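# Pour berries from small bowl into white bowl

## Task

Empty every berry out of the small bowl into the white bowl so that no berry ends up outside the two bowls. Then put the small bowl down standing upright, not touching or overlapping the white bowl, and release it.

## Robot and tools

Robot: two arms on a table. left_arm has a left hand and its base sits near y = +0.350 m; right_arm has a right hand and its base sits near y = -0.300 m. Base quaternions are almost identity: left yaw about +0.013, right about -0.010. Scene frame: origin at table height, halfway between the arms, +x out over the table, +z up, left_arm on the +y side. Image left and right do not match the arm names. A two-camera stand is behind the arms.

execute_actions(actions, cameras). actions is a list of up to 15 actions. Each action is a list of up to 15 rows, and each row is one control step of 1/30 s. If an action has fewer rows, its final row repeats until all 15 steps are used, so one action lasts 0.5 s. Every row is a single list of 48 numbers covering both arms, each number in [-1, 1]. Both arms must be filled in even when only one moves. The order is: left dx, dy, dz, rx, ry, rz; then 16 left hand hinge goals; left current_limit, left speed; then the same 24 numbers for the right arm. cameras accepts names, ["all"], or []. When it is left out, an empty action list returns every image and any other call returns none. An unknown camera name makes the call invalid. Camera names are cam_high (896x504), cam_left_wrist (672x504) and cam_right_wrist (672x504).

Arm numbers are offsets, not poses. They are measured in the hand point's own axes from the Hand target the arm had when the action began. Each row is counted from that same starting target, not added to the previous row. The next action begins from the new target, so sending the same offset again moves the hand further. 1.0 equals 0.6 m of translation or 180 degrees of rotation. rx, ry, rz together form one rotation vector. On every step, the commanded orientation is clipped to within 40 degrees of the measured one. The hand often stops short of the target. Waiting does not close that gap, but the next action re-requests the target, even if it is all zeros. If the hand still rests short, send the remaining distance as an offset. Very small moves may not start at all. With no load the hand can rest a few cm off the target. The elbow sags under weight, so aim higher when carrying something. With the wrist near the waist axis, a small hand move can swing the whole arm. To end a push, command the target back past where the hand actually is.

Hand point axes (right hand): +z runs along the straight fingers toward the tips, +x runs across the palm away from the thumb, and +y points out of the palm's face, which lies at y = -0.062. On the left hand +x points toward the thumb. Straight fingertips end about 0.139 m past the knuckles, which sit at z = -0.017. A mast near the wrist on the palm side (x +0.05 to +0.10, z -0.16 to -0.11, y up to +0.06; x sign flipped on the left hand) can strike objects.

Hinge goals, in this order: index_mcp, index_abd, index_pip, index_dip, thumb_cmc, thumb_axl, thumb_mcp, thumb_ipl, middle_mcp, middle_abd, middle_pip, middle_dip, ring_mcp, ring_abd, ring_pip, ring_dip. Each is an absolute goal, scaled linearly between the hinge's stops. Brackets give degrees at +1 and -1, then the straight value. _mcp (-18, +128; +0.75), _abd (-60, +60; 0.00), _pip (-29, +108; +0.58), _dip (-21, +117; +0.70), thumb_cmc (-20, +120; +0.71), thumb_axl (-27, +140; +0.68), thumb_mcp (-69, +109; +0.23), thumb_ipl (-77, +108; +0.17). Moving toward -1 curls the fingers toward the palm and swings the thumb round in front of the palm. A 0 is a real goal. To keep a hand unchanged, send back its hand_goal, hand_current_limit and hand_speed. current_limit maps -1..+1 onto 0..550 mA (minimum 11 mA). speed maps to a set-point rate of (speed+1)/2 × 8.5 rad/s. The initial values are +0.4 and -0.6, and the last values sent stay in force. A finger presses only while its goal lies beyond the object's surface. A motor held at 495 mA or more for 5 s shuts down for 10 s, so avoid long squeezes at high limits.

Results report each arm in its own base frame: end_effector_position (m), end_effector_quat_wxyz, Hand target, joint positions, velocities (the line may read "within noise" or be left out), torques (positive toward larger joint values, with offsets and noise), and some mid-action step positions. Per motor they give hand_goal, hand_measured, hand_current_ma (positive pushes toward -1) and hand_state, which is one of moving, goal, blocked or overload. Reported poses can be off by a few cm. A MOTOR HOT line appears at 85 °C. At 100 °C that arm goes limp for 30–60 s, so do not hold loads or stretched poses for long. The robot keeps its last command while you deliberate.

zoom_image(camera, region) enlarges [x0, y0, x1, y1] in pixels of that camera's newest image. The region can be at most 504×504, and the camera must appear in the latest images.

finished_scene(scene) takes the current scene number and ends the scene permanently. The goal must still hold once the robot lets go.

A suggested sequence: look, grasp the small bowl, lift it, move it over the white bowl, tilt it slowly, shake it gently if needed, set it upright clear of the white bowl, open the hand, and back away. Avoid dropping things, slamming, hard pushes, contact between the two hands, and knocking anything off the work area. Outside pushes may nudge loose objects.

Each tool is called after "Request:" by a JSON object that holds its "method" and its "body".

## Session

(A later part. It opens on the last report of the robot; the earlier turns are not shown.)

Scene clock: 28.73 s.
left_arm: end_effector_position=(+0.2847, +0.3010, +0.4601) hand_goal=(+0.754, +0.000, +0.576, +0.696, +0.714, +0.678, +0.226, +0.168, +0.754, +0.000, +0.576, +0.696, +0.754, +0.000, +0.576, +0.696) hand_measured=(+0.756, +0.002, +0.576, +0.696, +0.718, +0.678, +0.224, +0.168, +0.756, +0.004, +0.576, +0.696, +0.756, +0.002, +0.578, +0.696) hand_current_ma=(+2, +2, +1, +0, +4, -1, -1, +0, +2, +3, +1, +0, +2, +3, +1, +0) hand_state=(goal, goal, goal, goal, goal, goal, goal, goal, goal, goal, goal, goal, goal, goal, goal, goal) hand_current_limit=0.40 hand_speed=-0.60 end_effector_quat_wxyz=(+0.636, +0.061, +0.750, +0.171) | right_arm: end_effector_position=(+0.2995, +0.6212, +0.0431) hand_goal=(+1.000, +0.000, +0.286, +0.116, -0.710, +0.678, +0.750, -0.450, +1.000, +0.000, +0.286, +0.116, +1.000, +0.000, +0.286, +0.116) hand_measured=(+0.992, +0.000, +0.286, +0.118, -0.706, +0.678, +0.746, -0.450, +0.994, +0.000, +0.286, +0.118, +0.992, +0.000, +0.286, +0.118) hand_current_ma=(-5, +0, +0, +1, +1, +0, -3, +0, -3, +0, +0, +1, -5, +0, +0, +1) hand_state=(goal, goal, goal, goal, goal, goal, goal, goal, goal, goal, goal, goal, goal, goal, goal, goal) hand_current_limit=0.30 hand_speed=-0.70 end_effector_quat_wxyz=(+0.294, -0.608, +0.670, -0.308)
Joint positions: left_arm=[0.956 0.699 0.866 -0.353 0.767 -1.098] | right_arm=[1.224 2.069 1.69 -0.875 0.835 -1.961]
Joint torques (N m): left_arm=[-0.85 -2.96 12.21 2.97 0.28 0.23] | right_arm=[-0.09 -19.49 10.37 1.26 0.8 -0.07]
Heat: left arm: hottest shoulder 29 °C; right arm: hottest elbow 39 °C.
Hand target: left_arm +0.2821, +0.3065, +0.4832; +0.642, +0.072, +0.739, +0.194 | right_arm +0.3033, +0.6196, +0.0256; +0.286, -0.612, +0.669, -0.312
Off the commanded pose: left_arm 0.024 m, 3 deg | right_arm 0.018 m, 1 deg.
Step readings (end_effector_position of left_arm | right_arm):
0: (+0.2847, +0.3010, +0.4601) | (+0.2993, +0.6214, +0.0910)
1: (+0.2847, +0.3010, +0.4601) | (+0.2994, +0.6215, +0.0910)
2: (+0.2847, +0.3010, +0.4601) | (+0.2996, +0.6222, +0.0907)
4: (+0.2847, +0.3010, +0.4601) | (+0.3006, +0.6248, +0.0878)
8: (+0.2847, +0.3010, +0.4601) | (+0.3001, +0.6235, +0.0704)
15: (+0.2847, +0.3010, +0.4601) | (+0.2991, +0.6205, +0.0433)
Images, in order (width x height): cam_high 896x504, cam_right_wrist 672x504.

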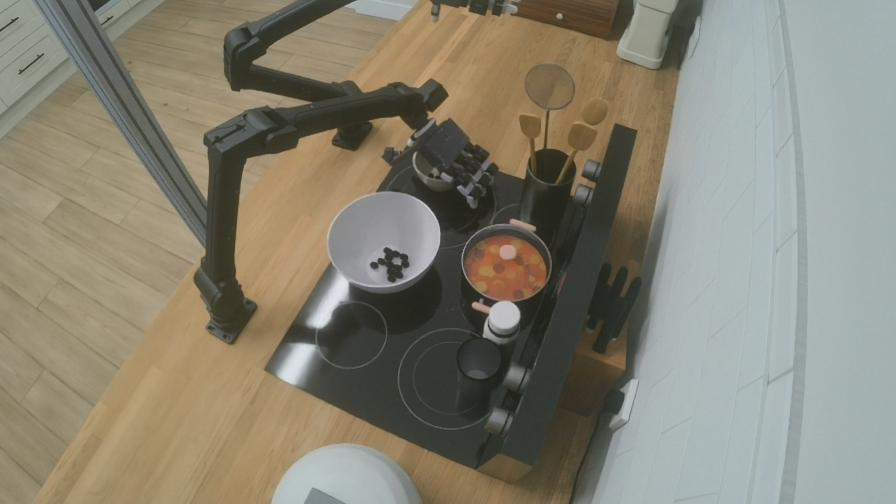

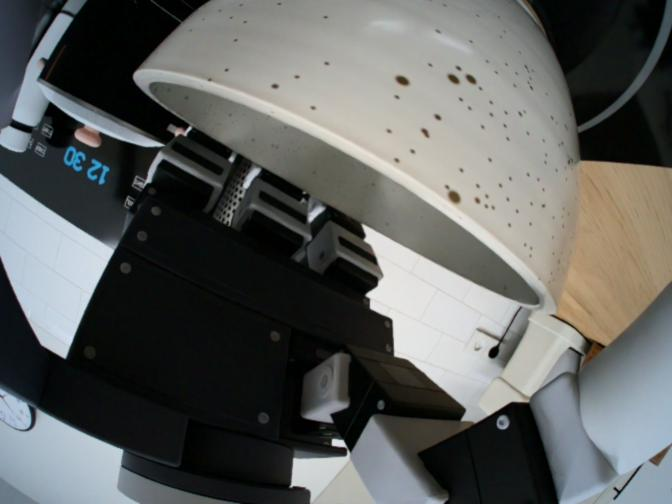

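Request:
{"method": "execute_actions", "body": {"actions": [[[0,0,0,0,0,0,0.754,0,0.576,0.696,0.714,0.678,0.226,0.168,0.754,0,0.576,0.696,0.754,0,0.576,0.696,0.4,-0.6,0,0,0,0,0,0,1.0,0,0.285,-0.7,-0.71,0.678,0.7,-0.55,1.0,0,0.285,-0.65,1.0,0,0.285,-0.65,0.3,-0.5]],[[0,0,0,0,0,0,0.754,0,0.576,0.696,0.714,0.678,0.226,0.168,0.754,0,0.576,0.696,0.754,0,0.576,0.696,0.4,-0.6,0,0,0,0,0,0,0.86,0,0.0,-0.72,-0.71,0.678,0.5,-0.55,0.9,0,0.05,-0.65,0.9,0,0.0,-0.65,0.2,-0.8]],[[0,0,0,0,0,0,0.754,0,0.576,0.696,0.714,0.678,0.226,0.168,0.754,0,0.576,0.696,0.754,0,0.576,0.696,0.4,-0.6,0,0,0,0,0,0,0.80,0,-0.08,-0.78,-0.71,0.678,0.35,-0.62,0.84,0,-0.03,-0.72,0.88,0,-0.06,-0.67,0.3,-0.8]]], "cameras": ["cam_high","cam_right_wrist"]}}

Request:
{"method": "zoom_image", "body": {"camera": "cam_high", "region": [380, 80, 520, 220]}}

Scene clock: 31.73 s.
left_arm: end_effector_position=(+0.2847, +0.3010, +0.4601) hand_goal=(+0.754, +0.000, +0.576, +0.696, +0.714, +0.678, +0.226, +0.168, +0.754, +0.000, +0.576, +0.696, +0.754, +0.000, +0.576, +0.696) hand_measured=(+0.756, +0.002, +0.576, +0.696, +0.718, +0.678, +0.224, +0.168, +0.756, +0.004, +0.576, +0.696, +0.756, +0.002, +0.578, +0.696) hand_current_ma=(+2, +2, +1, +0, +4, -1, -1, +0, +2, +3, +1, +0, +2, +3, +1, +0) hand_state=(goal, goal, goal, goal, goal, goal, goal, goal, goal, goal, goal, goal, goal, goal, goal, goal) hand_current_limit=0.40 hand_speed=-0.60 end_effector_quat_wxyz=(+0.636, +0.061, +0.750, +0.171) | right_arm: end_effector_position=(+0.3015, +0.6208, +0.0442) hand_goal=(+0.800, +0.000, -0.080, -0.780, -0.710, +0.678, +0.350, -0.620, +0.840, +0.000, -0.030, -0.720, +0.880, +0.000, -0.060, -0.670) hand_measured=(+0.846, +0.002, -0.004, -0.728, -0.706, +0.676, +0.588, -0.538, +0.928, +0.000, +0.068, -0.654, +0.874, +0.000, -0.058, -0.666) hand_current_ma=(+75, +0, +152, +84, +2, -1, +357, +275, +212, +0, +228, +125, -2, +0, +1, +1) hand_state=(blocked, goal, blocked, blocked, goal, goal, blocked, blocked, blocked, goal, blocked, blocked, goal, goal, goal, goal) hand_current_limit=0.30 hand_speed=-0.80 end_effector_quat_wxyz=(+0.296, -0.607, +0.669, -0.311)
Joint positions: left_arm=[0.956 0.699 0.866 -0.353 0.767 -1.098] | right_arm=[1.223 2.069 1.69 -0.872 0.843 -1.965]
Joint torques (N m): left_arm=[-1.08 -3.14 12.18 2.92 0.27 0.24] | right_arm=[-0.09 -19.55 10.41 1.14 0.47 -0.03]
Heat: left arm: hottest shoulder 29 °C; right arm: hottest elbow 39 °C.
Hand target: left_arm +0.2821, +0.3065, +0.4832; +0.642, +0.072, +0.739, +0.194 | right_arm +0.3034, +0.6198, +0.0259; +0.286, -0.612, +0.669, -0.312
Off the commanded pose: left_arm 0.024 m, 3 deg | right_arm 0.018 m, 1 deg.
Step readings (end_effector_position of left_arm | right_arm):
0: (+0.2847, +0.3010, +0.4601) | (+0.2995, +0.6212, +0.0431)
1: (+0.2847, +0.3010, +0.4601) | (+0.2995, +0.6212, +0.0431)
2: (+0.2847, +0.3010, +0.4601) | (+0.2995, +0.6212, +0.0431)
4: (+0.2847, +0.3010, +0.4601) | (+0.2995, +0.6211, +0.0431)
8: (+0.2847, +0.3010, +0.4601) | (+0.2995, +0.6211, +0.0431)
15: (+0.2847, +0.3010, +0.4601) | (+0.2995, +0.6211, +0.0431)
16: (+0.2847, +0.3010, +0.4601) | (+0.2995, +0.6211, +0.0431)
17: (+0.2847, +0.3010, +0.4601) | (+0.2996, +0.6212, +0.0431)
19: (+0.2847, +0.3010, +0.4601) | (+0.3007, +0.6212, +0.0436)
23: (+0.2847, +0.3010, +0.4601) | (+0.3010, +0.6212, +0.0437)
30: (+0.2847, +0.3010, +0.4601) | (+0.3015, +0.6208, +0.0441)
31: (+0.2847, +0.3010, +0.4601) | (+0.3015, +0.6208, +0.0441)
32: (+0.2847, +0.3010, +0.4601) | (+0.3015, +0.6208, +0.0441)
34: (+0.2847, +0.3010, +0.4601) | (+0.3015, +0.6209, +0.0442)
38: (+0.2847, +0.3010, +0.4601) | (+0.3015, +0.6208, +0.0442)
45: (+0.2847, +0.3010, +0.4601) | (+0.3015, +0.6208, +0.0442)
Images, in order (width x height): cam_high 896x504, cam_right_wrist 672x504.

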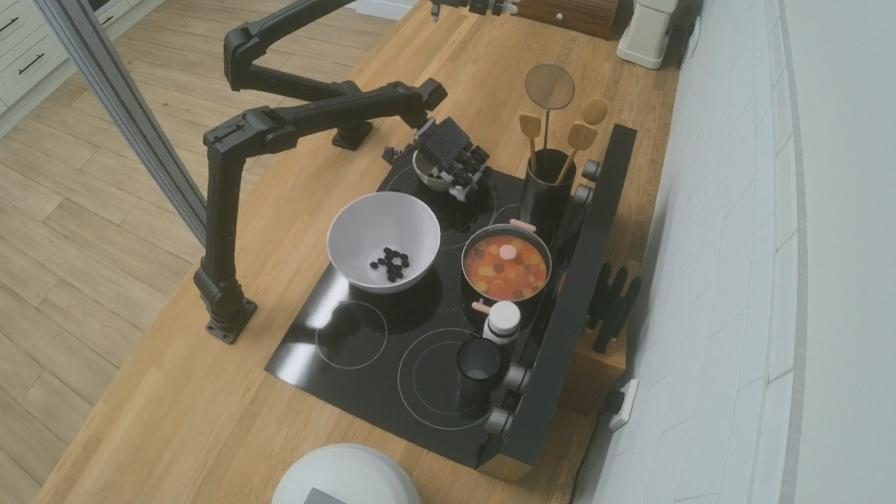

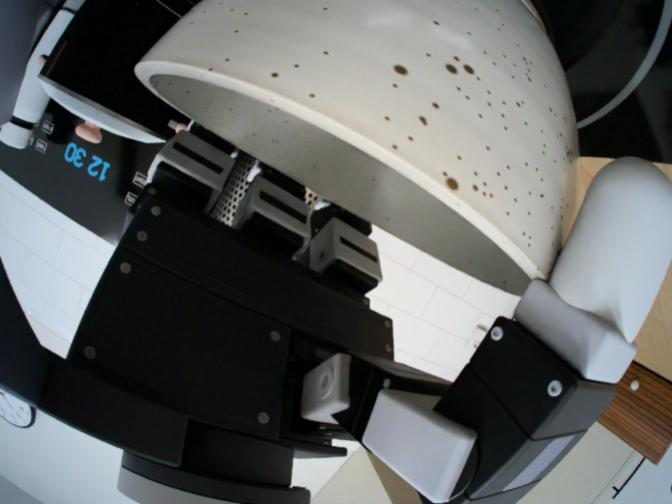

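Scaled by 3.600 from the camera's 896x504 image, which has a finer 1280x720 frame.

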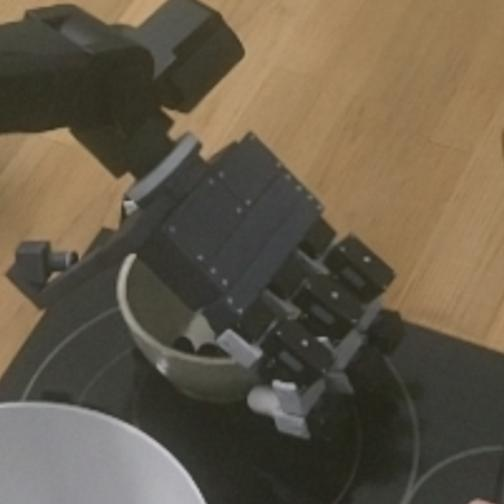

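Request:
{"method": "execute_actions", "body": {"actions": [[[0,0,0,0,0,0,0.754,0,0.576,0.696,0.714,0.678,0.226,0.168,0.754,0,0.576,0.696,0.754,0,0.576,0.696,0.4,-0.6,0,0,0,0,0,0,0.75,0,-0.13,-0.84,-0.71,0.678,0.25,-0.70,0.78,0,-0.1,-0.78,0.86,0,-0.1,-0.72,0.5,-0.8]]], "cameras": ["cam_high","cam_right_wrist"]}}

Scene clock: 33.63 s.
left_arm: end_effector_position=(+0.2847, +0.3010, +0.4601) hand_goal=(+0.754, +0.000, +0.576, +0.696, +0.714, +0.678, +0.226, +0.168, +0.754, +0.000, +0.576, +0.696, +0.754, +0.000, +0.576, +0.696) hand_measured=(+0.756, +0.002, +0.576, +0.696, +0.718, +0.678, +0.224, +0.168, +0.756, +0.004, +0.576, +0.696, +0.756, +0.002, +0.578, +0.696) hand_current_ma=(+2, +2, +1, +0, +4, -1, -1, +0, +2, +3, +1, +0, +2, +3, +1, +0) hand_state=(goal, goal, goal, goal, goal, goal, goal, goal, goal, goal, goal, goal, goal, goal, goal, goal) hand_current_limit=0.40 hand_speed=-0.60 end_effector_quat_wxyz=(+0.636, +0.061, +0.750, +0.171) | right_arm: end_effector_position=(+0.3014, +0.6210, +0.0441) hand_goal=(+0.750, +0.000, -0.130, -0.840, -0.710, +0.678, +0.250, -0.700, +0.780, +0.000, -0.100, -0.780, +0.860, +0.000, -0.100, -0.720) hand_measured=(+0.842, +0.004, -0.008, -0.736, -0.704, +0.676, +0.588, -0.544, +0.928, +0.000, +0.064, -0.666, +0.858, +0.000, -0.088, -0.704) hand_current_ma=(+232, +1, +321, +251, +3, -1, +413, +413, +413, +0, +413, +298, -1, +0, +8, +13) hand_state=(blocked, goal, blocked, blocked, goal, goal, blocked, blocked, blocked, goal, blocked, blocked, goal, goal, goal, goal) hand_current_limit=0.50 hand_speed=-0.80 end_effector_quat_wxyz=(+0.296, -0.607, +0.669, -0.311)
Joint positions: left_arm=[0.956 0.699 0.866 -0.353 0.767 -1.098] | right_arm=[1.223 2.069 1.69 -0.871 0.842 -1.967]
Joint torques (N m): left_arm=[-0.91 -2.9 12.21 2.95 0.28 0.23] | right_arm=[0.03 -19.55 10.4 1.11 0.49 -0.02]
Heat: left arm: hottest shoulder 28 °C; right arm: hottest elbow 39 °C.
Hand target: left_arm +0.2821, +0.3065, +0.4832; +0.642, +0.072, +0.739, +0.194 | right_arm +0.3034, +0.6199, +0.0259; +0.286, -0.612, +0.669, -0.311
Off the commanded pose: left_arm 0.024 m, 3 deg | right_arm 0.018 m, 1 deg.
Step readings (end_effector_position of left_arm | right_arm):
0: (+0.2847, +0.3010, +0.4601) | (+0.3015, +0.6208, +0.0442)
1: (+0.2847, +0.3010, +0.4601) | (+0.3015, +0.6208, +0.0442)
2: (+0.2847, +0.3010, +0.4601) | (+0.3015, +0.6208, +0.0441)
4: (+0.2847, +0.3010, +0.4601) | (+0.3014, +0.6209, +0.0441)
8: (+0.2847, +0.3010, +0.4601) | (+0.3014, +0.6210, +0.0441)
15: (+0.2847, +0.3010, +0.4601) | (+0.3014, +0.6210, +0.0441)
Images, in order (width x height): cam_high 896x504, cam_right_wrist 672x504.

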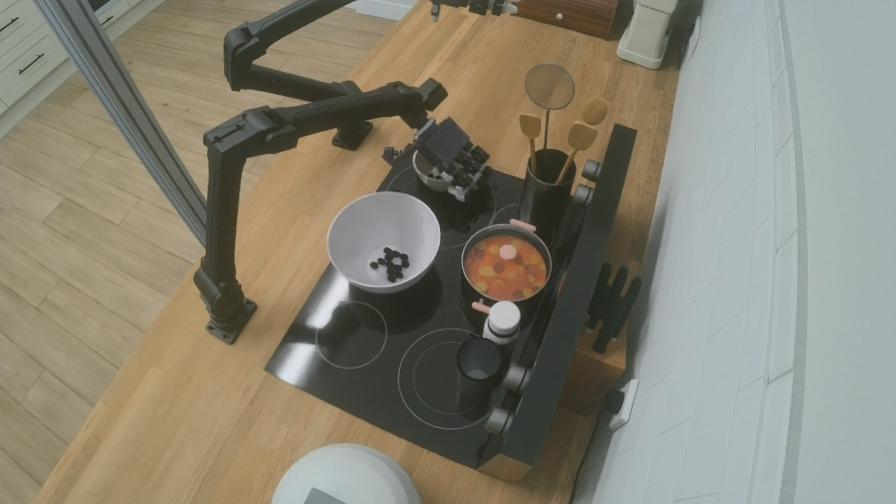

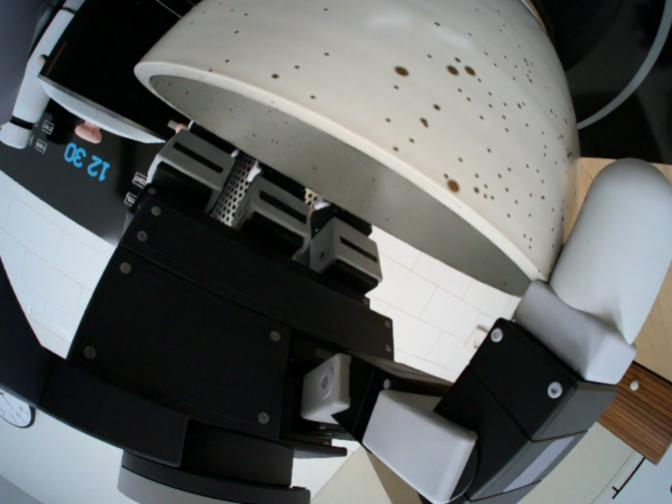

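Request:
{"method": "execute_actions", "body": {"actions": [[[0,0,0,0,0,0,0.754,0,0.576,0.696,0.714,0.678,0.226,0.168,0.754,0,0.576,0.696,0.754,0,0.576,0.696,0.4,-0.6,0,-0.03,-0.025,0,0,0,0.75,0,-0.13,-0.84,-0.71,0.678,0.25,-0.70,0.78,0,-0.1,-0.78,0.86,0,-0.1,-0.72,0.5,-0.8],[0,0,0,0,0,0,0.754,0,0.576,0.696,0.714,0.678,0.226,0.168,0.754,0,0.576,0.696,0.754,0,0.576,0.696,0.4,-0.6,0,-0.0766,-0.0642,0,0,0,0.75,0,-0.13,-0.84,-0.71,0.678,0.25,-0.70,0.78,0,-0.1,-0.78,0.86,0,-0.1,-0.72,0.5,-0.8]]], "cameras": ["cam_high","cam_right_wrist"]}}

Scene clock: 36.33 s.
left_arm: end_effector_position=(+0.2847, +0.3010, +0.4601) hand_goal=(+0.754, +0.000, +0.576, +0.696, +0.714, +0.678, +0.226, +0.168, +0.754, +0.000, +0.576, +0.696, +0.754, +0.000, +0.576, +0.696) hand_measured=(+0.756, +0.002, +0.576, +0.696, +0.718, +0.678, +0.224, +0.168, +0.756, +0.004, +0.576, +0.696, +0.756, +0.002, +0.578, +0.696) hand_current_ma=(+2, +2, +1, +0, +4, -1, -1, +0, +2, +3, +1, +0, +2, +3, +1, +0) hand_state=(goal, goal, goal, goal, goal, goal, goal, goal, goal, goal, goal, goal, goal, goal, goal, goal) hand_current_limit=0.40 hand_speed=-0.60 end_effector_quat_wxyz=(+0.636, +0.061, +0.750, +0.171) | right_arm: end_effector_position=(+0.2940, +0.6039, +0.0454) hand_goal=(+0.750, +0.000, -0.130, -0.840, -0.710, +0.678, +0.250, -0.700, +0.780, +0.000, -0.100, -0.780, +0.860, +0.000, -0.100, -0.720) hand_measured=(+0.842, +0.008, -0.010, -0.760, -0.686, +0.676, +0.592, -0.544, +0.912, +0.000, +0.064, -0.666, +0.856, +0.000, -0.096, -0.714) hand_current_ma=(+232, +3, +315, +169, +24, -1, +413, +413, +403, +0, +412, +298, -2, +0, +1, +2) hand_state=(blocked, goal, blocked, blocked, blocked, goal, blocked, blocked, blocked, goal, blocked, blocked, goal, goal, goal, goal) hand_current_limit=0.50 hand_speed=-0.80 end_effector_quat_wxyz=(-0.264, +0.621, -0.663, +0.324)
Joint positions: left_arm=[0.956 0.699 0.866 -0.353 0.767 -1.098] | right_arm=[1.223 2.064 1.7 -0.965 0.836 -1.961]
Joint torques (N m): left_arm=[-0.97 -3.08 12.21 2.96 0.28 0.23] | right_arm=[0.03 -24.06 15.17 -0.18 0.76 -0.11]
Heat: left arm: hottest elbow 29 °C; right arm: hottest elbow 39 °C.
Hand target: left_arm +0.2821, +0.3065, +0.4832; +0.642, +0.072, +0.739, +0.194 | right_arm +0.3034, +0.6197, +0.0858; -0.286, +0.612, -0.669, +0.311
Off the commanded pose: left_arm 0.024 m, 3 deg | right_arm 0.044 m, 3 deg.
Step readings (end_effector_position of left_arm | right_arm):
0: (+0.2847, +0.3010, +0.4601) | (+0.3014, +0.6210, +0.0441)
1: (+0.2847, +0.3010, +0.4601) | (+0.3014, +0.6210, +0.0441)
2: (+0.2847, +0.3010, +0.4601) | (+0.3014, +0.6208, +0.0441)
4: (+0.2847, +0.3010, +0.4601) | (+0.3004, +0.6186, +0.0443)
8: (+0.2847, +0.3010, +0.4601) | (+0.2968, +0.6103, +0.0452)
15: (+0.2847, +0.3010, +0.4601) | (+0.2942, +0.6043, +0.0453)
Images, in order (width x height): cam_high 896x504, cam_right_wrist 672x504.

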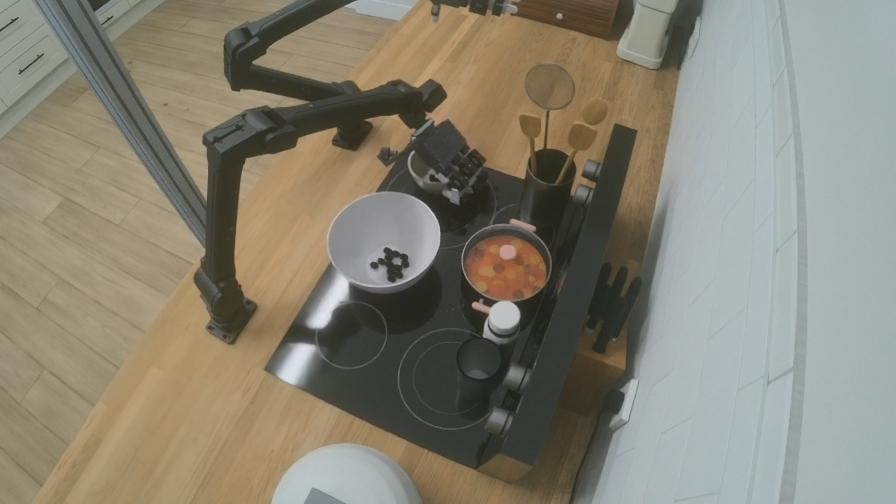

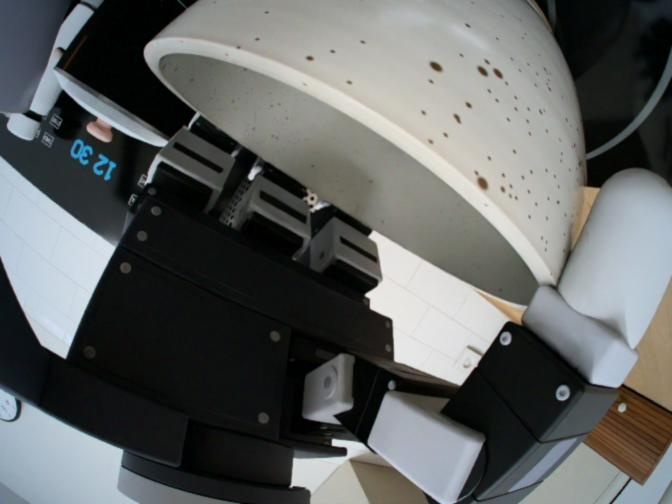

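Request:
{"method": "execute_actions", "body": {"actions": [[[0,0,0,0,0,0,0.754,0,0.576,0.696,0.714,0.678,0.226,0.168,0.754,0,0.576,0.696,0.754,0,0.576,0.696,0.4,-0.6,0,-0.035,-0.03,0,0,0,0.75,0,-0.13,-0.84,-0.71,0.678,0.25,-0.70,0.78,0,-0.1,-0.78,0.86,0,-0.1,-0.72,0.5,-0.8],[0,0,0,0,0,0,0.754,0,0.576,0.696,0.714,0.678,0.226,0.168,0.754,0,0.576,0.696,0.754,0,0.576,0.696,0.4,-0.6,0,-0.07,-0.06,0,0,0,0.75,0,-0.13,-0.84,-0.71,0.678,0.25,-0.70,0.78,0,-0.1,-0.78,0.86,0,-0.1,-0.72,0.5,-0.8],[0,0,0,0,0,0,0.754,0,0.576,0.696,0.714,0.678,0.226,0.168,0.754,0,0.576,0.696,0.754,0,0.576,0.696,0.4,-0.6,0,-0.1,-0.084,0,0,0,0.75,0,-0.13,-0.84,-0.71,0.678,0.25,-0.70,0.78,0,-0.1,-0.78,0.86,0,-0.1,-0.72,0.5,-0.8]]], "cameras": ["cam_high","cam_right_wrist"]}}

Request:
{"method": "zoom_image", "body": {"camera": "cam_high", "region": [380, 80, 520, 220]}}

Scene clock: 38.27 s.
left_arm: end_effector_position=(+0.2847, +0.3010, +0.4601) hand_goal=(+0.754, +0.000, +0.576, +0.696, +0.714, +0.678, +0.226, +0.168, +0.754, +0.000, +0.576, +0.696, +0.754, +0.000, +0.576, +0.696) hand_measured=(+0.756, +0.002, +0.576, +0.696, +0.718, +0.678, +0.224, +0.168, +0.756, +0.004, +0.576, +0.696, +0.756, +0.002, +0.578, +0.696) hand_current_ma=(+2, +2, +1, +0, +4, -1, -1, +0, +2, +3, +1, +0, +2, +3, +1, +0) hand_state=(goal, goal, goal, goal, goal, goal, goal, goal, goal, goal, goal, goal, goal, goal, goal, goal) hand_current_limit=0.40 hand_speed=-0.60 end_effector_quat_wxyz=(+0.636, +0.061, +0.750, +0.171) | right_arm: end_effector_position=(+0.2880, +0.5932, +0.1004) hand_goal=(+0.750, +0.000, -0.130, -0.840, -0.710, +0.678, +0.250, -0.700, +0.780, +0.000, -0.100, -0.780, +0.860, +0.000, -0.100, -0.720) hand_measured=(+0.842, +0.008, -0.010, -0.760, -0.682, +0.676, +0.592, -0.544, +0.910, +0.000, +0.064, -0.666, +0.856, +0.000, -0.098, -0.716) hand_current_ma=(+232, +4, +315, +169, +30, -1, +412, +412, +394, +0, +412, +298, -2, +0, +1, +1) hand_state=(blocked, goal, blocked, blocked, blocked, goal, blocked, blocked, blocked, goal, blocked, blocked, goal, goal, goal, goal) hand_current_limit=0.50 hand_speed=-0.80 end_effector_quat_wxyz=(-0.239, +0.635, -0.656, +0.331)
Joint positions: left_arm=[0.956 0.699 0.866 -0.353 0.767 -1.098] | right_arm=[1.223 2.021 1.789 -1.15 0.824 -1.968]
Joint torques (N m): left_arm=[-1.03 -2.9 12.21 2.97 0.26 0.24] | right_arm=[-0.03 -25.52 17.51 0.16 1.23 -0.03]
Heat: left arm: hottest elbow 29 °C; right arm: hottest elbow 40 °C.
Hand target: left_arm +0.2821, +0.3065, +0.4832; +0.642, +0.072, +0.739, +0.194 | right_arm +0.3033, +0.6196, +0.1642; -0.286, +0.612, -0.669, +0.311
Off the commanded pose: left_arm 0.024 m, 3 deg | right_arm 0.071 m, 7 deg.
Step readings (end_effector_position of left_arm | right_arm):
0: (+0.2847, +0.3010, +0.4601) | (+0.2940, +0.6039, +0.0454)
1: (+0.2847, +0.3010, +0.4601) | (+0.2939, +0.6037, +0.0454)
2: (+0.2847, +0.3010, +0.4601) | (+0.2937, +0.6034, +0.0461)
4: (+0.2847, +0.3010, +0.4601) | (+0.2910, +0.5995, +0.0480)
8: (+0.2847, +0.3010, +0.4601) | (+0.2853, +0.5859, +0.0558)
15: (+0.2847, +0.3010, +0.4601) | (+0.2863, +0.5886, +0.0863)
Images, in order (width x height): cam_high 896x504, cam_right_wrist 672x504.

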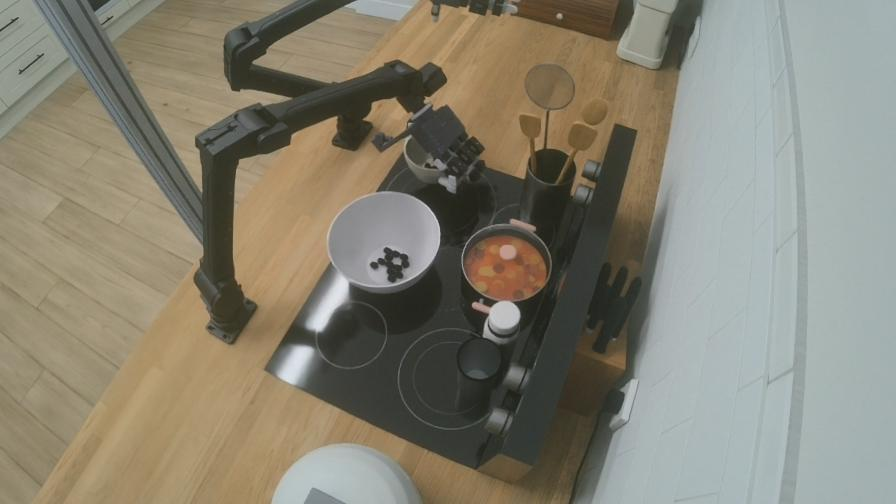

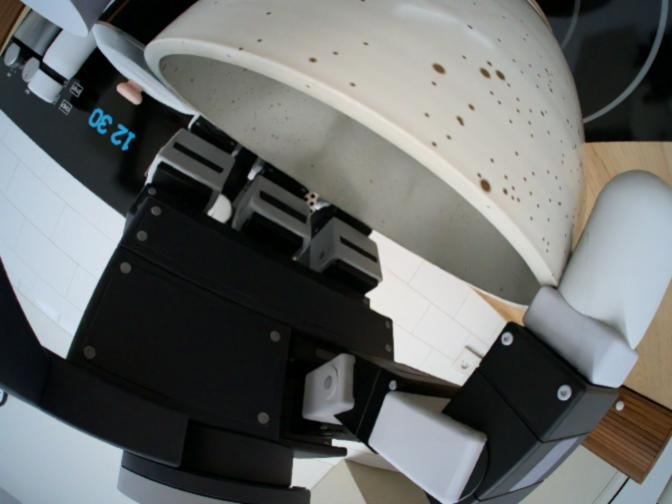

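Scaled by 3.600 from the camera's 896x504 image, which has a finer 1280x720 frame.

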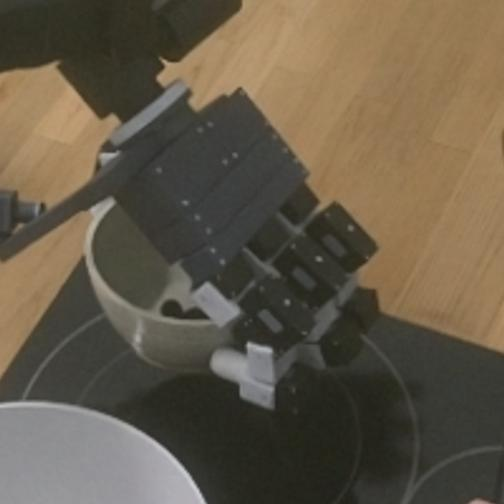

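Request:
{"method": "execute_actions", "body": {"actions": [[[0,0,0,0,0,0,0.754,0,0.576,0.696,0.714,0.678,0.226,0.168,0.754,0,0.576,0.696,0.754,0,0.576,0.696,0.4,-0.6,0.033,-0.044,-0.033,0,0,0,0.75,0,-0.13,-0.84,-0.71,0.678,0.25,-0.70,0.78,0,-0.1,-0.78,0.86,0,-0.1,-0.72,0.5,-0.8],[0,0,0,0,0,0,0.754,0,0.576,0.696,0.714,0.678,0.226,0.168,0.754,0,0.576,0.696,0.754,0,0.576,0.696,0.4,-0.6,0.066,-0.088,-0.067,0,0,0,0.75,0,-0.13,-0.84,-0.71,0.678,0.25,-0.70,0.78,0,-0.1,-0.78,0.86,0,-0.1,-0.72,0.5,-0.8],[0,0,0,0,0,0,0.754,0,0.576,0.696,0.714,0.678,0.226,0.168,0.754,0,0.576,0.696,0.754,0,0.576,0.696,0.4,-0.6,0.0996,-0.1333,-0.1005,0,0,0,0.75,0,-0.13,-0.84,-0.71,0.678,0.25,-0.70,0.78,0,-0.1,-0.78,0.86,0,-0.1,-0.72,0.5,-0.8]],[[0,0,0,0,0,0,0.754,0,0.576,0.696,0.714,0.678,0.226,0.168,0.754,0,0.576,0.696,0.754,0,0.576,0.696,0.4,-0.6,0.055,-0.021,-0.008,0,0,0,0.75,0,-0.13,-0.84,-0.71,0.678,0.25,-0.70,0.78,0,-0.1,-0.78,0.86,0,-0.1,-0.72,0.5,-0.8],[0,0,0,0,0,0,0.754,0,0.576,0.696,0.714,0.678,0.226,0.168,0.754,0,0.576,0.696,0.754,0,0.576,0.696,0.4,-0.6,0.11,-0.042,-0.017,0,0,0,0.75,0,-0.13,-0.84,-0.71,0.678,0.25,-0.70,0.78,0,-0.1,-0.78,0.86,0,-0.1,-0.72,0.5,-0.8],[0,0,0,0,0,0,0.754,0,0.576,0.696,0.714,0.678,0.226,0.168,0.754,0,0.576,0.696,0.754,0,0.576,0.696,0.4,-0.6,0.1646,-0.0633,-0.0259,0,0,0,0.75,0,-0.13,-0.84,-0.71,0.678,0.25,-0.70,0.78,0,-0.1,-0.78,0.86,0,-0.1,-0.72,0.5,-0.8]]], "cameras": ["cam_high","cam_right_wrist"]}}

Scene clock: 40.80 s.
left_arm: end_effector_position=(+0.2847, +0.3010, +0.4601) hand_goal=(+0.754, +0.000, +0.576, +0.696, +0.714, +0.678, +0.226, +0.168, +0.754, +0.000, +0.576, +0.696, +0.754, +0.000, +0.576, +0.696) hand_measured=(+0.756, +0.002, +0.576, +0.696, +0.718, +0.678, +0.224, +0.168, +0.756, +0.004, +0.576, +0.696, +0.756, +0.002, +0.578, +0.696) hand_current_ma=(+2, +2, +1, +0, +4, -1, -1, +0, +2, +3, +1, +0, +2, +3, +1, +0) hand_state=(goal, goal, goal, goal, goal, goal, goal, goal, goal, goal, goal, goal, goal, goal, goal, goal) hand_current_limit=0.40 hand_speed=-0.60 end_effector_quat_wxyz=(+0.636, +0.061, +0.750, +0.171) | right_arm: end_effector_position=(+0.3069, +0.4588, +0.2806) hand_goal=(+0.750, +0.000, -0.130, -0.840, -0.710, +0.678, +0.250, -0.700, +0.780, +0.000, -0.100, -0.780, +0.860, +0.000, -0.100, -0.720) hand_measured=(+0.842, +0.010, -0.010, -0.760, -0.676, +0.676, +0.592, -0.544, +0.906, +0.000, +0.064, -0.666, +0.854, +0.000, -0.098, -0.716) hand_current_ma=(+232, +4, +315, +169, +42, -1, +413, +412, +379, +0, +412, +298, -3, +0, +1, +1) hand_state=(blocked, goal, blocked, blocked, blocked, goal, blocked, blocked, blocked, goal, blocked, blocked, goal, goal, goal, goal) hand_current_limit=0.50 hand_speed=-0.80 end_effector_quat_wxyz=(+0.262, -0.613, +0.674, -0.318)
Joint positions: left_arm=[0.956 0.699 0.866 -0.353 0.767 -1.098] | right_arm=[1.098 1.597 1.655 -1.274 0.791 -2.099]
Joint torques (N m): left_arm=[-0.97 -3.02 12.19 2.96 0.28 0.23] | right_arm=[0.79 -17.55 12.67 1.06 1.1 -0.08]
Heat: left arm: hottest elbow 29 °C; right arm: hottest elbow 41 °C.
Hand target: left_arm +0.2821, +0.3065, +0.4832; +0.642, +0.072, +0.739, +0.194 | right_arm +0.3069, +0.4600, +0.3030; +0.286, -0.612, +0.669, -0.312
Off the commanded pose: left_arm 0.024 m, 3 deg | right_arm 0.022 m, 3 deg.
joint sent to its limit (right arm) — joint 6 (wrist roll), lower limit. The joint targets still meet the commanded pose.
Step readings (end_effector_position of left_arm | right_arm):
0: (+0.2847, +0.3010, +0.4601) | (+0.2880, +0.5932, +0.1004)
1: (+0.2847, +0.3010, +0.4601) | (+0.2880, +0.5932, +0.1004)
2: (+0.2847, +0.3010, +0.4601) | (+0.2879, +0.5924, +0.1005)
4: (+0.2847, +0.3010, +0.4601) | (+0.2877, +0.5870, +0.1044)
8: (+0.2847, +0.3010, +0.4601) | (+0.2858, +0.5702, +0.1371)
15: (+0.2847, +0.3010, +0.4601) | (+0.2925, +0.5468, +0.2174)
16: (+0.2847, +0.3010, +0.4601) | (+0.2934, +0.5451, +0.2233)
17: (+0.2847, +0.3010, +0.4601) | (+0.2945, +0.5434, +0.2281)
19: (+0.2847, +0.3010, +0.4601) | (+0.2974, +0.5366, +0.2328)
23: (+0.2847, +0.3010, +0.4601) | (+0.2944, +0.5000, +0.2397)
30: (+0.2847, +0.3010, +0.4601) | (+0.3081, +0.4615, +0.2746)
Images, in order (width x height): cam_high 896x504, cam_right_wrist 672x504.

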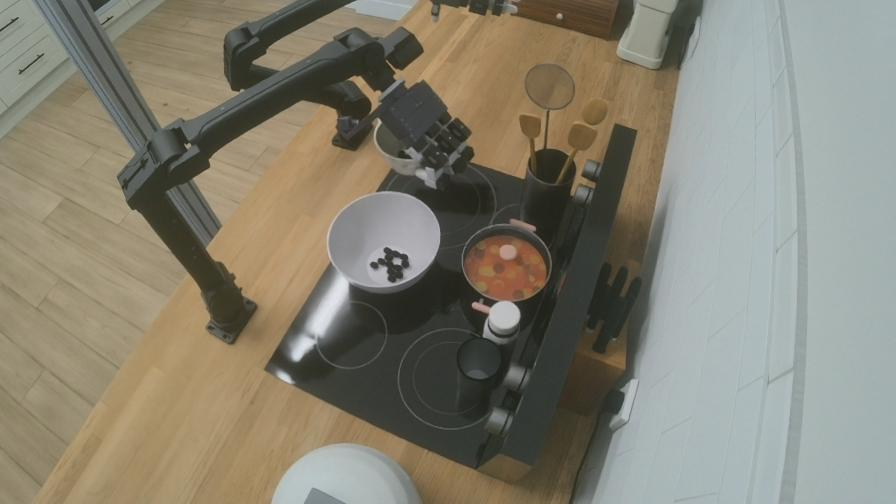

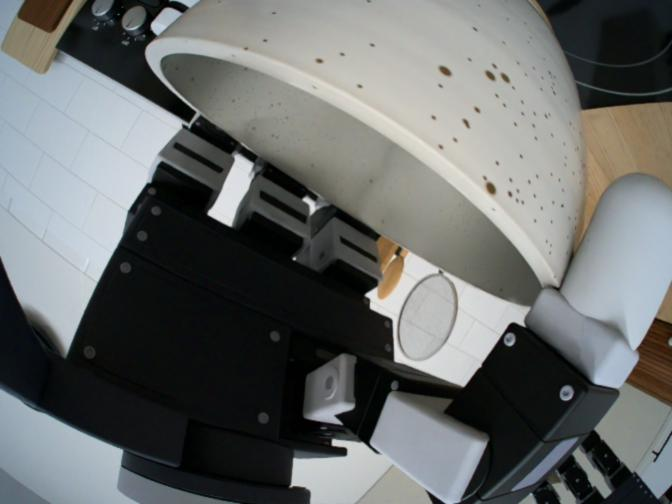

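Request:
{"method": "execute_actions", "body": {"actions": [[[0,0,0,0,0,0,0.754,0,0.576,0.696,0.714,0.678,0.226,0.168,0.754,0,0.576,0.696,0.754,0,0.576,0.696,0.4,-0.6,0.07,0.0016,0.015,-0.0024,-0.0178,0.0212,0.75,0,-0.13,-0.84,-0.71,0.678,0.25,-0.70,0.78,0,-0.1,-0.78,0.86,0,-0.1,-0.72,0.5,-0.8],[0,0,0,0,0,0,0.754,0,0.576,0.696,0.714,0.678,0.226,0.168,0.754,0,0.576,0.696,0.754,0,0.576,0.696,0.4,-0.6,0.14,0.0032,0.03,-0.0049,-0.0356,0.0424,0.75,0,-0.13,-0.84,-0.71,0.678,0.25,-0.70,0.78,0,-0.1,-0.78,0.86,0,-0.1,-0.72,0.5,-0.8],[0,0,0,0,0,0,0.754,0,0.576,0.696,0.714,0.678,0.226,0.168,0.754,0,0.576,0.696,0.754,0,0.576,0.696,0.4,-0.6,0.2147,0.0048,0.0461,-0.0073,-0.0533,0.0636,0.75,0,-0.13,-0.84,-0.71,0.678,0.25,-0.70,0.78,0,-0.1,-0.78,0.86,0,-0.1,-0.72,0.5,-0.8]]], "cameras": ["cam_high","cam_right_wrist"]}}

Scene clock: 42.97 s.
left_arm: end_effector_position=(+0.2847, +0.3010, +0.4601) hand_goal=(+0.754, +0.000, +0.576, +0.696, +0.714, +0.678, +0.226, +0.168, +0.754, +0.000, +0.576, +0.696, +0.754, +0.000, +0.576, +0.696) hand_measured=(+0.756, +0.002, +0.576, +0.696, +0.718, +0.678, +0.224, +0.168, +0.756, +0.004, +0.576, +0.696, +0.756, +0.002, +0.578, +0.696) hand_current_ma=(+2, +2, +1, +0, +4, -1, -1, +0, +2, +3, +1, +0, +2, +3, +1, +0) hand_state=(goal, goal, goal, goal, goal, goal, goal, goal, goal, goal, goal, goal, goal, goal, goal, goal) hand_current_limit=0.40 hand_speed=-0.60 end_effector_quat_wxyz=(+0.636, +0.061, +0.750, +0.171) | right_arm: end_effector_position=(+0.3095, +0.3216, +0.2634) hand_goal=(+0.750, +0.000, -0.130, -0.840, -0.710, +0.678, +0.250, -0.700, +0.780, +0.000, -0.100, -0.780, +0.860, +0.000, -0.100, -0.720) hand_measured=(+0.842, +0.010, -0.014, -0.762, -0.676, +0.676, +0.596, -0.544, +0.900, -0.006, +0.064, -0.666, +0.854, +0.000, -0.098, -0.716) hand_current_ma=(+232, +5, +297, +158, +44, -1, +413, +413, +345, -2, +413, +298, -3, +0, +0, +1) hand_state=(blocked, goal, blocked, blocked, blocked, goal, blocked, blocked, blocked, goal, blocked, blocked, goal, goal, goal, goal) hand_current_limit=0.50 hand_speed=-0.80 end_effector_quat_wxyz=(+0.310, -0.530, +0.748, -0.252)
Joint positions: left_arm=[0.956 0.699 0.866 -0.353 0.767 -1.098] | right_arm=[0.885 1.188 1.168 -0.993 0.639 -2.106]
Joint torques (N m): left_arm=[-1.03 -2.96 12.21 2.93 0.26 0.25] | right_arm=[0.79 -10.46 13.11 2.32 0.67 0.03]
Heat: left arm: hottest elbow 29 °C; right arm: hottest elbow 41 °C.
Hand target: left_arm +0.2821, +0.3065, +0.4832; +0.642, +0.072, +0.739, +0.194 | right_arm +0.3149, +0.3299, +0.2830; +0.363, -0.569, +0.704, -0.222
Off the commanded pose: left_arm 0.024 m, 3 deg | right_arm 0.022 m, 10 deg.
joint sent to its limit (right arm) — joint 6 (wrist roll), lower limit. The joint targets are off in orientation, not in position.
Step readings (end_effector_position of left_arm | right_arm):
0: (+0.2847, +0.3010, +0.4601) | (+0.3069, +0.4587, +0.2806)
1: (+0.2847, +0.3010, +0.4601) | (+0.3067, +0.4587, +0.2801)
2: (+0.2847, +0.3010, +0.4601) | (+0.3063, +0.4582, +0.2782)
4: (+0.2847, +0.3010, +0.4601) | (+0.3012, +0.4492, +0.2660)
8: (+0.2847, +0.3010, +0.4601) | (+0.2911, +0.3833, +0.2345)
15: (+0.2847, +0.3010, +0.4601) | (+0.3100, +0.3151, +0.2477)
Images, in order (width x height): cam_high 896x504, cam_right_wrist 672x504.

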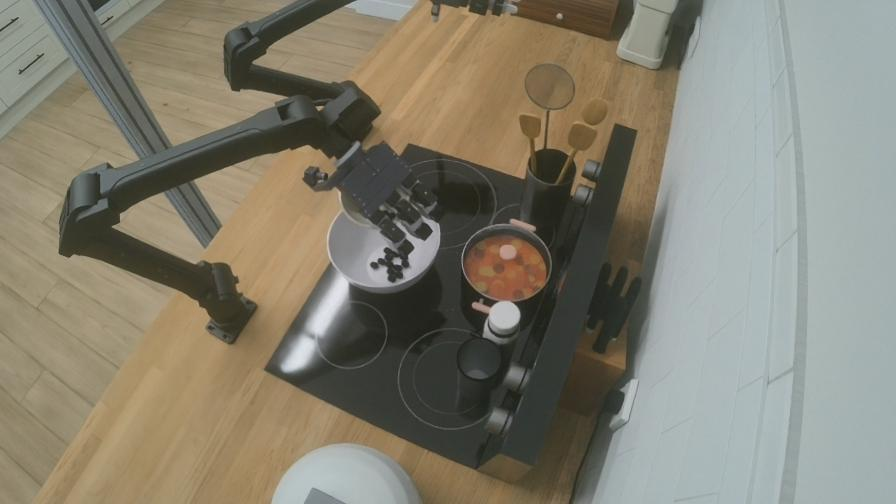

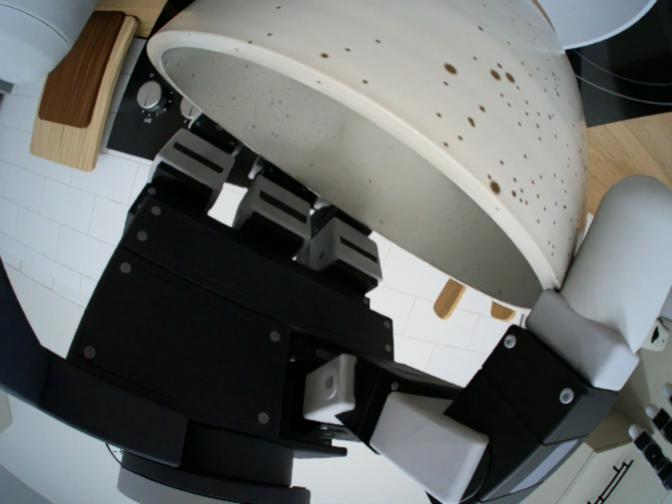

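Request:
{"method": "execute_actions", "body": {"actions": [[[0,0,0,0,0,0,0.754,0,0.576,0.696,0.714,0.678,0.226,0.168,0.754,0,0.576,0.696,0.754,0,0.576,0.696,0.4,-0.6,-0.0083,0.0005,-0.0006,-0.0045,-0.0332,0.0396,0.75,0,-0.13,-0.84,-0.71,0.678,0.25,-0.70,0.78,0,-0.1,-0.78,0.86,0,-0.1,-0.72,0.5,-0.8],[0,0,0,0,0,0,0.754,0,0.576,0.696,0.714,0.678,0.226,0.168,0.754,0,0.576,0.696,0.754,0,0.576,0.696,0.4,-0.6,-0.0166,0.001,-0.0012,-0.009,-0.0664,0.0791,0.75,0,-0.13,-0.84,-0.71,0.678,0.25,-0.70,0.78,0,-0.1,-0.78,0.86,0,-0.1,-0.72,0.5,-0.8],[0,0,0,0,0,0,0.754,0,0.576,0.696,0.714,0.678,0.226,0.168,0.754,0,0.576,0.696,0.754,0,0.576,0.696,0.4,-0.6,-0.0249,0.0014,-0.0017,-0.0135,-0.0996,0.1187,0.75,0,-0.13,-0.84,-0.71,0.678,0.25,-0.70,0.78,0,-0.1,-0.78,0.86,0,-0.1,-0.72,0.5,-0.8]]], "cameras": ["cam_high"]}}

Request:
{"method": "zoom_image", "body": {"camera": "cam_high", "region": [300, 100, 500, 300]}}

Scene clock: 45.73 s.
left_arm: end_effector_position=(+0.2847, +0.3010, +0.4601) hand_goal=(+0.754, +0.000, +0.576, +0.696, +0.714, +0.678, +0.226, +0.168, +0.754, +0.000, +0.576, +0.696, +0.754, +0.000, +0.576, +0.696) hand_measured=(+0.756, +0.002, +0.576, +0.696, +0.718, +0.678, +0.224, +0.168, +0.756, +0.004, +0.576, +0.696, +0.756, +0.002, +0.578, +0.696) hand_current_ma=(+2, +2, +1, +0, +4, -1, -1, +0, +2, +3, +1, +0, +2, +3, +1, +0) hand_state=(goal, goal, goal, goal, goal, goal, goal, goal, goal, goal, goal, goal, goal, goal, goal, goal) hand_current_limit=0.40 hand_speed=-0.60 end_effector_quat_wxyz=(+0.636, +0.061, +0.750, +0.171) | right_arm: end_effector_position=(+0.3058, +0.3384, +0.2515) hand_goal=(+0.750, +0.000, -0.130, -0.840, -0.710, +0.678, +0.250, -0.700, +0.780, +0.000, -0.100, -0.780, +0.860, +0.000, -0.100, -0.720) hand_measured=(+0.842, +0.010, -0.020, -0.762, -0.690, +0.676, +0.600, -0.544, +0.900, -0.008, +0.064, -0.666, +0.856, +0.000, -0.098, -0.718) hand_current_ma=(+228, +5, +273, +158, +18, -1, +413, +412, +345, -3, +412, +298, -1, +0, +0, +1) hand_state=(blocked, goal, blocked, blocked, goal, goal, blocked, blocked, blocked, goal, blocked, blocked, goal, goal, goal, goal) hand_current_limit=0.50 hand_speed=-0.80 end_effector_quat_wxyz=(+0.446, -0.491, +0.746, -0.059)
Joint positions: left_arm=[0.956 0.699 0.866 -0.353 0.767 -1.098] | right_arm=[0.745 1.026 0.873 -0.506 0.234 -2.106]
Joint torques (N m): left_arm=[-1.08 -3.08 12.19 2.95 0.27 0.24] | right_arm=[-0.03 -9.58 13.82 3.58 -0.08 0.28]
Heat: left arm: hottest elbow 29 °C; right arm: hottest elbow 41 °C.
Hand target: left_arm +0.2821, +0.3065, +0.4832; +0.642, +0.072, +0.739, +0.194 | right_arm +0.3149, +0.3443, +0.2867; +0.490, -0.464, +0.736, -0.045
Off the commanded pose: left_arm 0.024 m, 3 deg | right_arm 0.037 m, 6 deg.
Step readings (end_effector_position of left_arm | right_arm):
0: (+0.2847, +0.3010, +0.4601) | (+0.3095, +0.3216, +0.2634)
1: (+0.2847, +0.3010, +0.4601) | (+0.3093, +0.3219, +0.2631)
2: (+0.2847, +0.3010, +0.4601) | (+0.3077, +0.3257, +0.2621)
4: (+0.2847, +0.3010, +0.4601) | (+0.3051, +0.3366, +0.2592)
8: (+0.2847, +0.3010, +0.4601) | (+0.2957, +0.3428, +0.2517)
15: (+0.2847, +0.3010, +0.4601) | (+0.3041, +0.3344, +0.2507)
Images, in order (width x height): cam_high 896x504.

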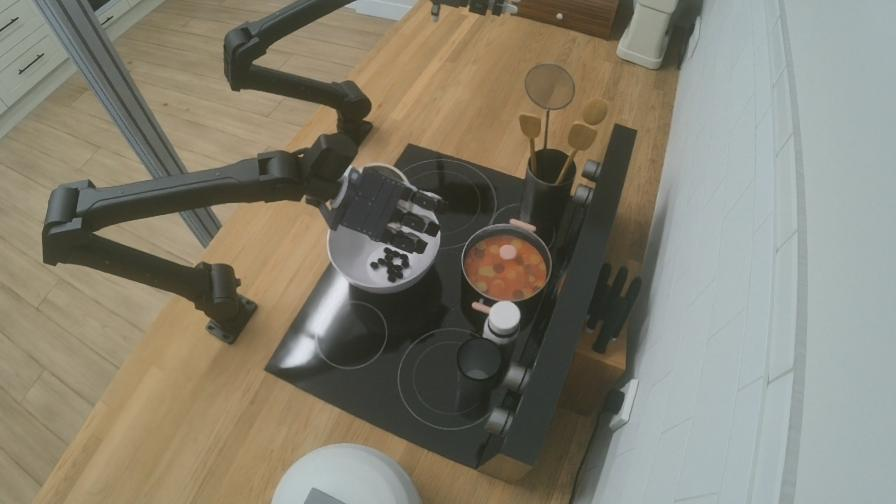

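Scaled by 2.520 from the camera's 896x504 image, which has a finer 1280x720 frame.

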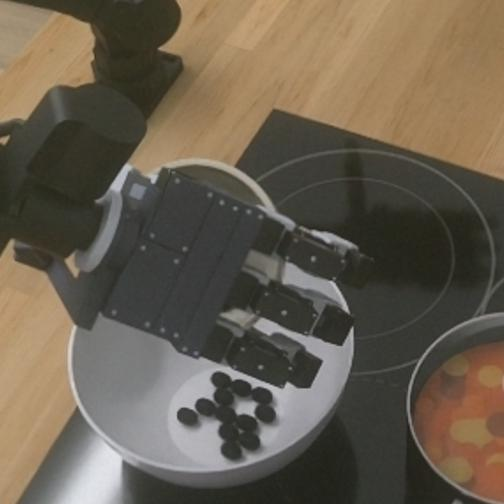

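Request:
{"method": "execute_actions", "body": {"actions": [[[0,0,0,0,0,0,0.754,0,0.576,0.696,0.714,0.678,0.226,0.168,0.754,0,0.576,0.696,0.754,0,0.576,0.696,0.4,-0.6,0,0,0,-0.0045,-0.0332,0.0396,0.75,0,-0.13,-0.84,-0.71,0.678,0.25,-0.70,0.78,0,-0.1,-0.78,0.86,0,-0.1,-0.72,0.5,-0.8],[0,0,0,0,0,0,0.754,0,0.576,0.696,0.714,0.678,0.226,0.168,0.754,0,0.576,0.696,0.754,0,0.576,0.696,0.4,-0.6,0,0,0,-0.009,-0.0664,0.0791,0.75,0,-0.13,-0.84,-0.71,0.678,0.25,-0.70,0.78,0,-0.1,-0.78,0.86,0,-0.1,-0.72,0.5,-0.8],[0,0,0,0,0,0,0.754,0,0.576,0.696,0.714,0.678,0.226,0.168,0.754,0,0.576,0.696,0.754,0,0.576,0.696,0.4,-0.6,0,0,0,-0.0135,-0.0996,0.1187,0.75,0,-0.13,-0.84,-0.71,0.678,0.25,-0.70,0.78,0,-0.1,-0.78,0.86,0,-0.1,-0.72,0.5,-0.8]]], "cameras": ["cam_high"]}}

Request:
{"method": "zoom_image", "body": {"camera": "cam_high", "region": [300, 100, 500, 300]}}

Scene clock: 47.60 s.
left_arm: end_effector_position=(+0.2847, +0.3010, +0.4601) hand_goal=(+0.754, +0.000, +0.576, +0.696, +0.714, +0.678, +0.226, +0.168, +0.754, +0.000, +0.576, +0.696, +0.754, +0.000, +0.576, +0.696) hand_measured=(+0.756, +0.002, +0.576, +0.696, +0.718, +0.678, +0.224, +0.168, +0.756, +0.004, +0.576, +0.696, +0.756, +0.002, +0.578, +0.696) hand_current_ma=(+2, +2, +1, +0, +4, -1, -1, +0, +2, +3, +1, +0, +2, +3, +1, +0) hand_state=(goal, goal, goal, goal, goal, goal, goal, goal, goal, goal, goal, goal, goal, goal, goal, goal) hand_current_limit=0.40 hand_speed=-0.60 end_effector_quat_wxyz=(+0.636, +0.061, +0.750, +0.171) | right_arm: end_effector_position=(+0.3057, +0.3355, +0.2545) hand_goal=(+0.750, +0.000, -0.130, -0.840, -0.710, +0.678, +0.250, -0.700, +0.780, +0.000, -0.100, -0.780, +0.860, +0.000, -0.100, -0.720) hand_measured=(+0.836, +0.006, -0.028, -0.762, -0.712, +0.676, +0.606, -0.544, +0.900, -0.010, +0.064, -0.666, +0.864, +0.000, -0.098, -0.718) hand_current_ma=(+207, +2, +246, +158, +0, -1, +413, +413, +345, -4, +412, +298, +1, +0, +1, +0) hand_state=(blocked, goal, blocked, blocked, goal, goal, blocked, blocked, blocked, goal, blocked, blocked, goal, goal, goal, goal) hand_current_limit=0.50 hand_speed=-0.80 end_effector_quat_wxyz=(+0.554, -0.366, +0.739, +0.112)
Joint positions: left_arm=[0.956 0.699 0.866 -0.353 0.767 -1.098] | right_arm=[0.626 0.957 0.595 -0.008 -0.031 -1.843]
Joint torques (N m): left_arm=[-0.85 -3.08 12.16 2.88 0.27 0.24] | right_arm=[0.38 -6.42 13.56 4.14 -0.28 0.66]
Heat: left arm: hottest elbow 29 °C; right arm: hottest elbow 42 °C.
Hand target: left_arm +0.2821, +0.3065, +0.4832; +0.642, +0.072, +0.739, +0.194 | right_arm +0.3149, +0.3444, +0.2869; +0.588, -0.332, +0.725, +0.134
Off the commanded pose: left_arm 0.024 m, 3 deg | right_arm 0.035 m, 6 deg.
Step readings (end_effector_position of left_arm | right_arm):
0: (+0.2847, +0.3010, +0.4601) | (+0.3058, +0.3385, +0.2516)
1: (+0.2847, +0.3010, +0.4601) | (+0.3056, +0.3388, +0.2515)
2: (+0.2847, +0.3010, +0.4601) | (+0.3044, +0.3405, +0.2517)
4: (+0.2847, +0.3010, +0.4601) | (+0.3018, +0.3446, +0.2533)
8: (+0.2847, +0.3010, +0.4601) | (+0.2954, +0.3379, +0.2476)
15: (+0.2847, +0.3010, +0.4601) | (+0.3009, +0.3313, +0.2394)
Images, in order (width x height): cam_high 896x504.

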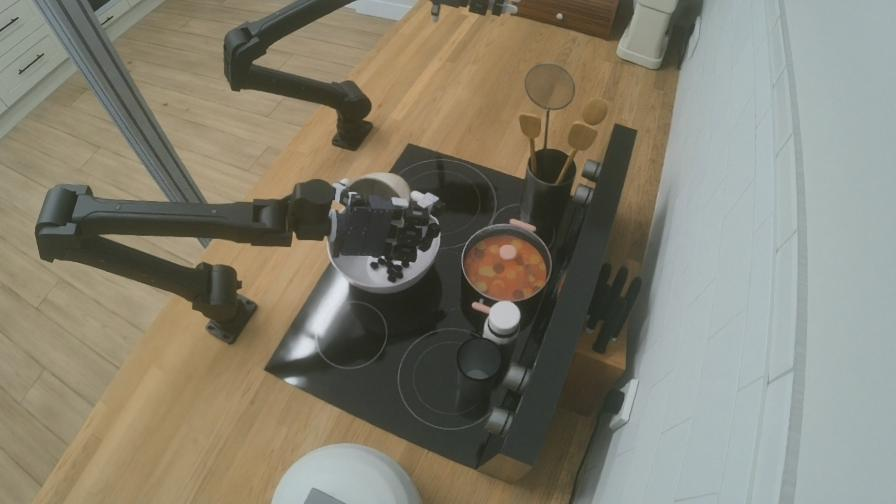

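Scaled by 2.520 from the camera's 896x504 image, which has a finer 1280x720 frame.

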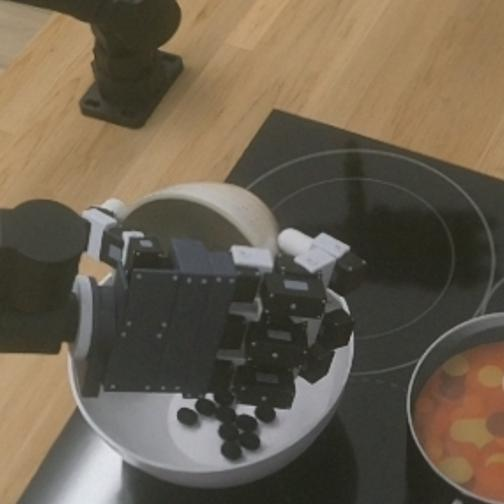

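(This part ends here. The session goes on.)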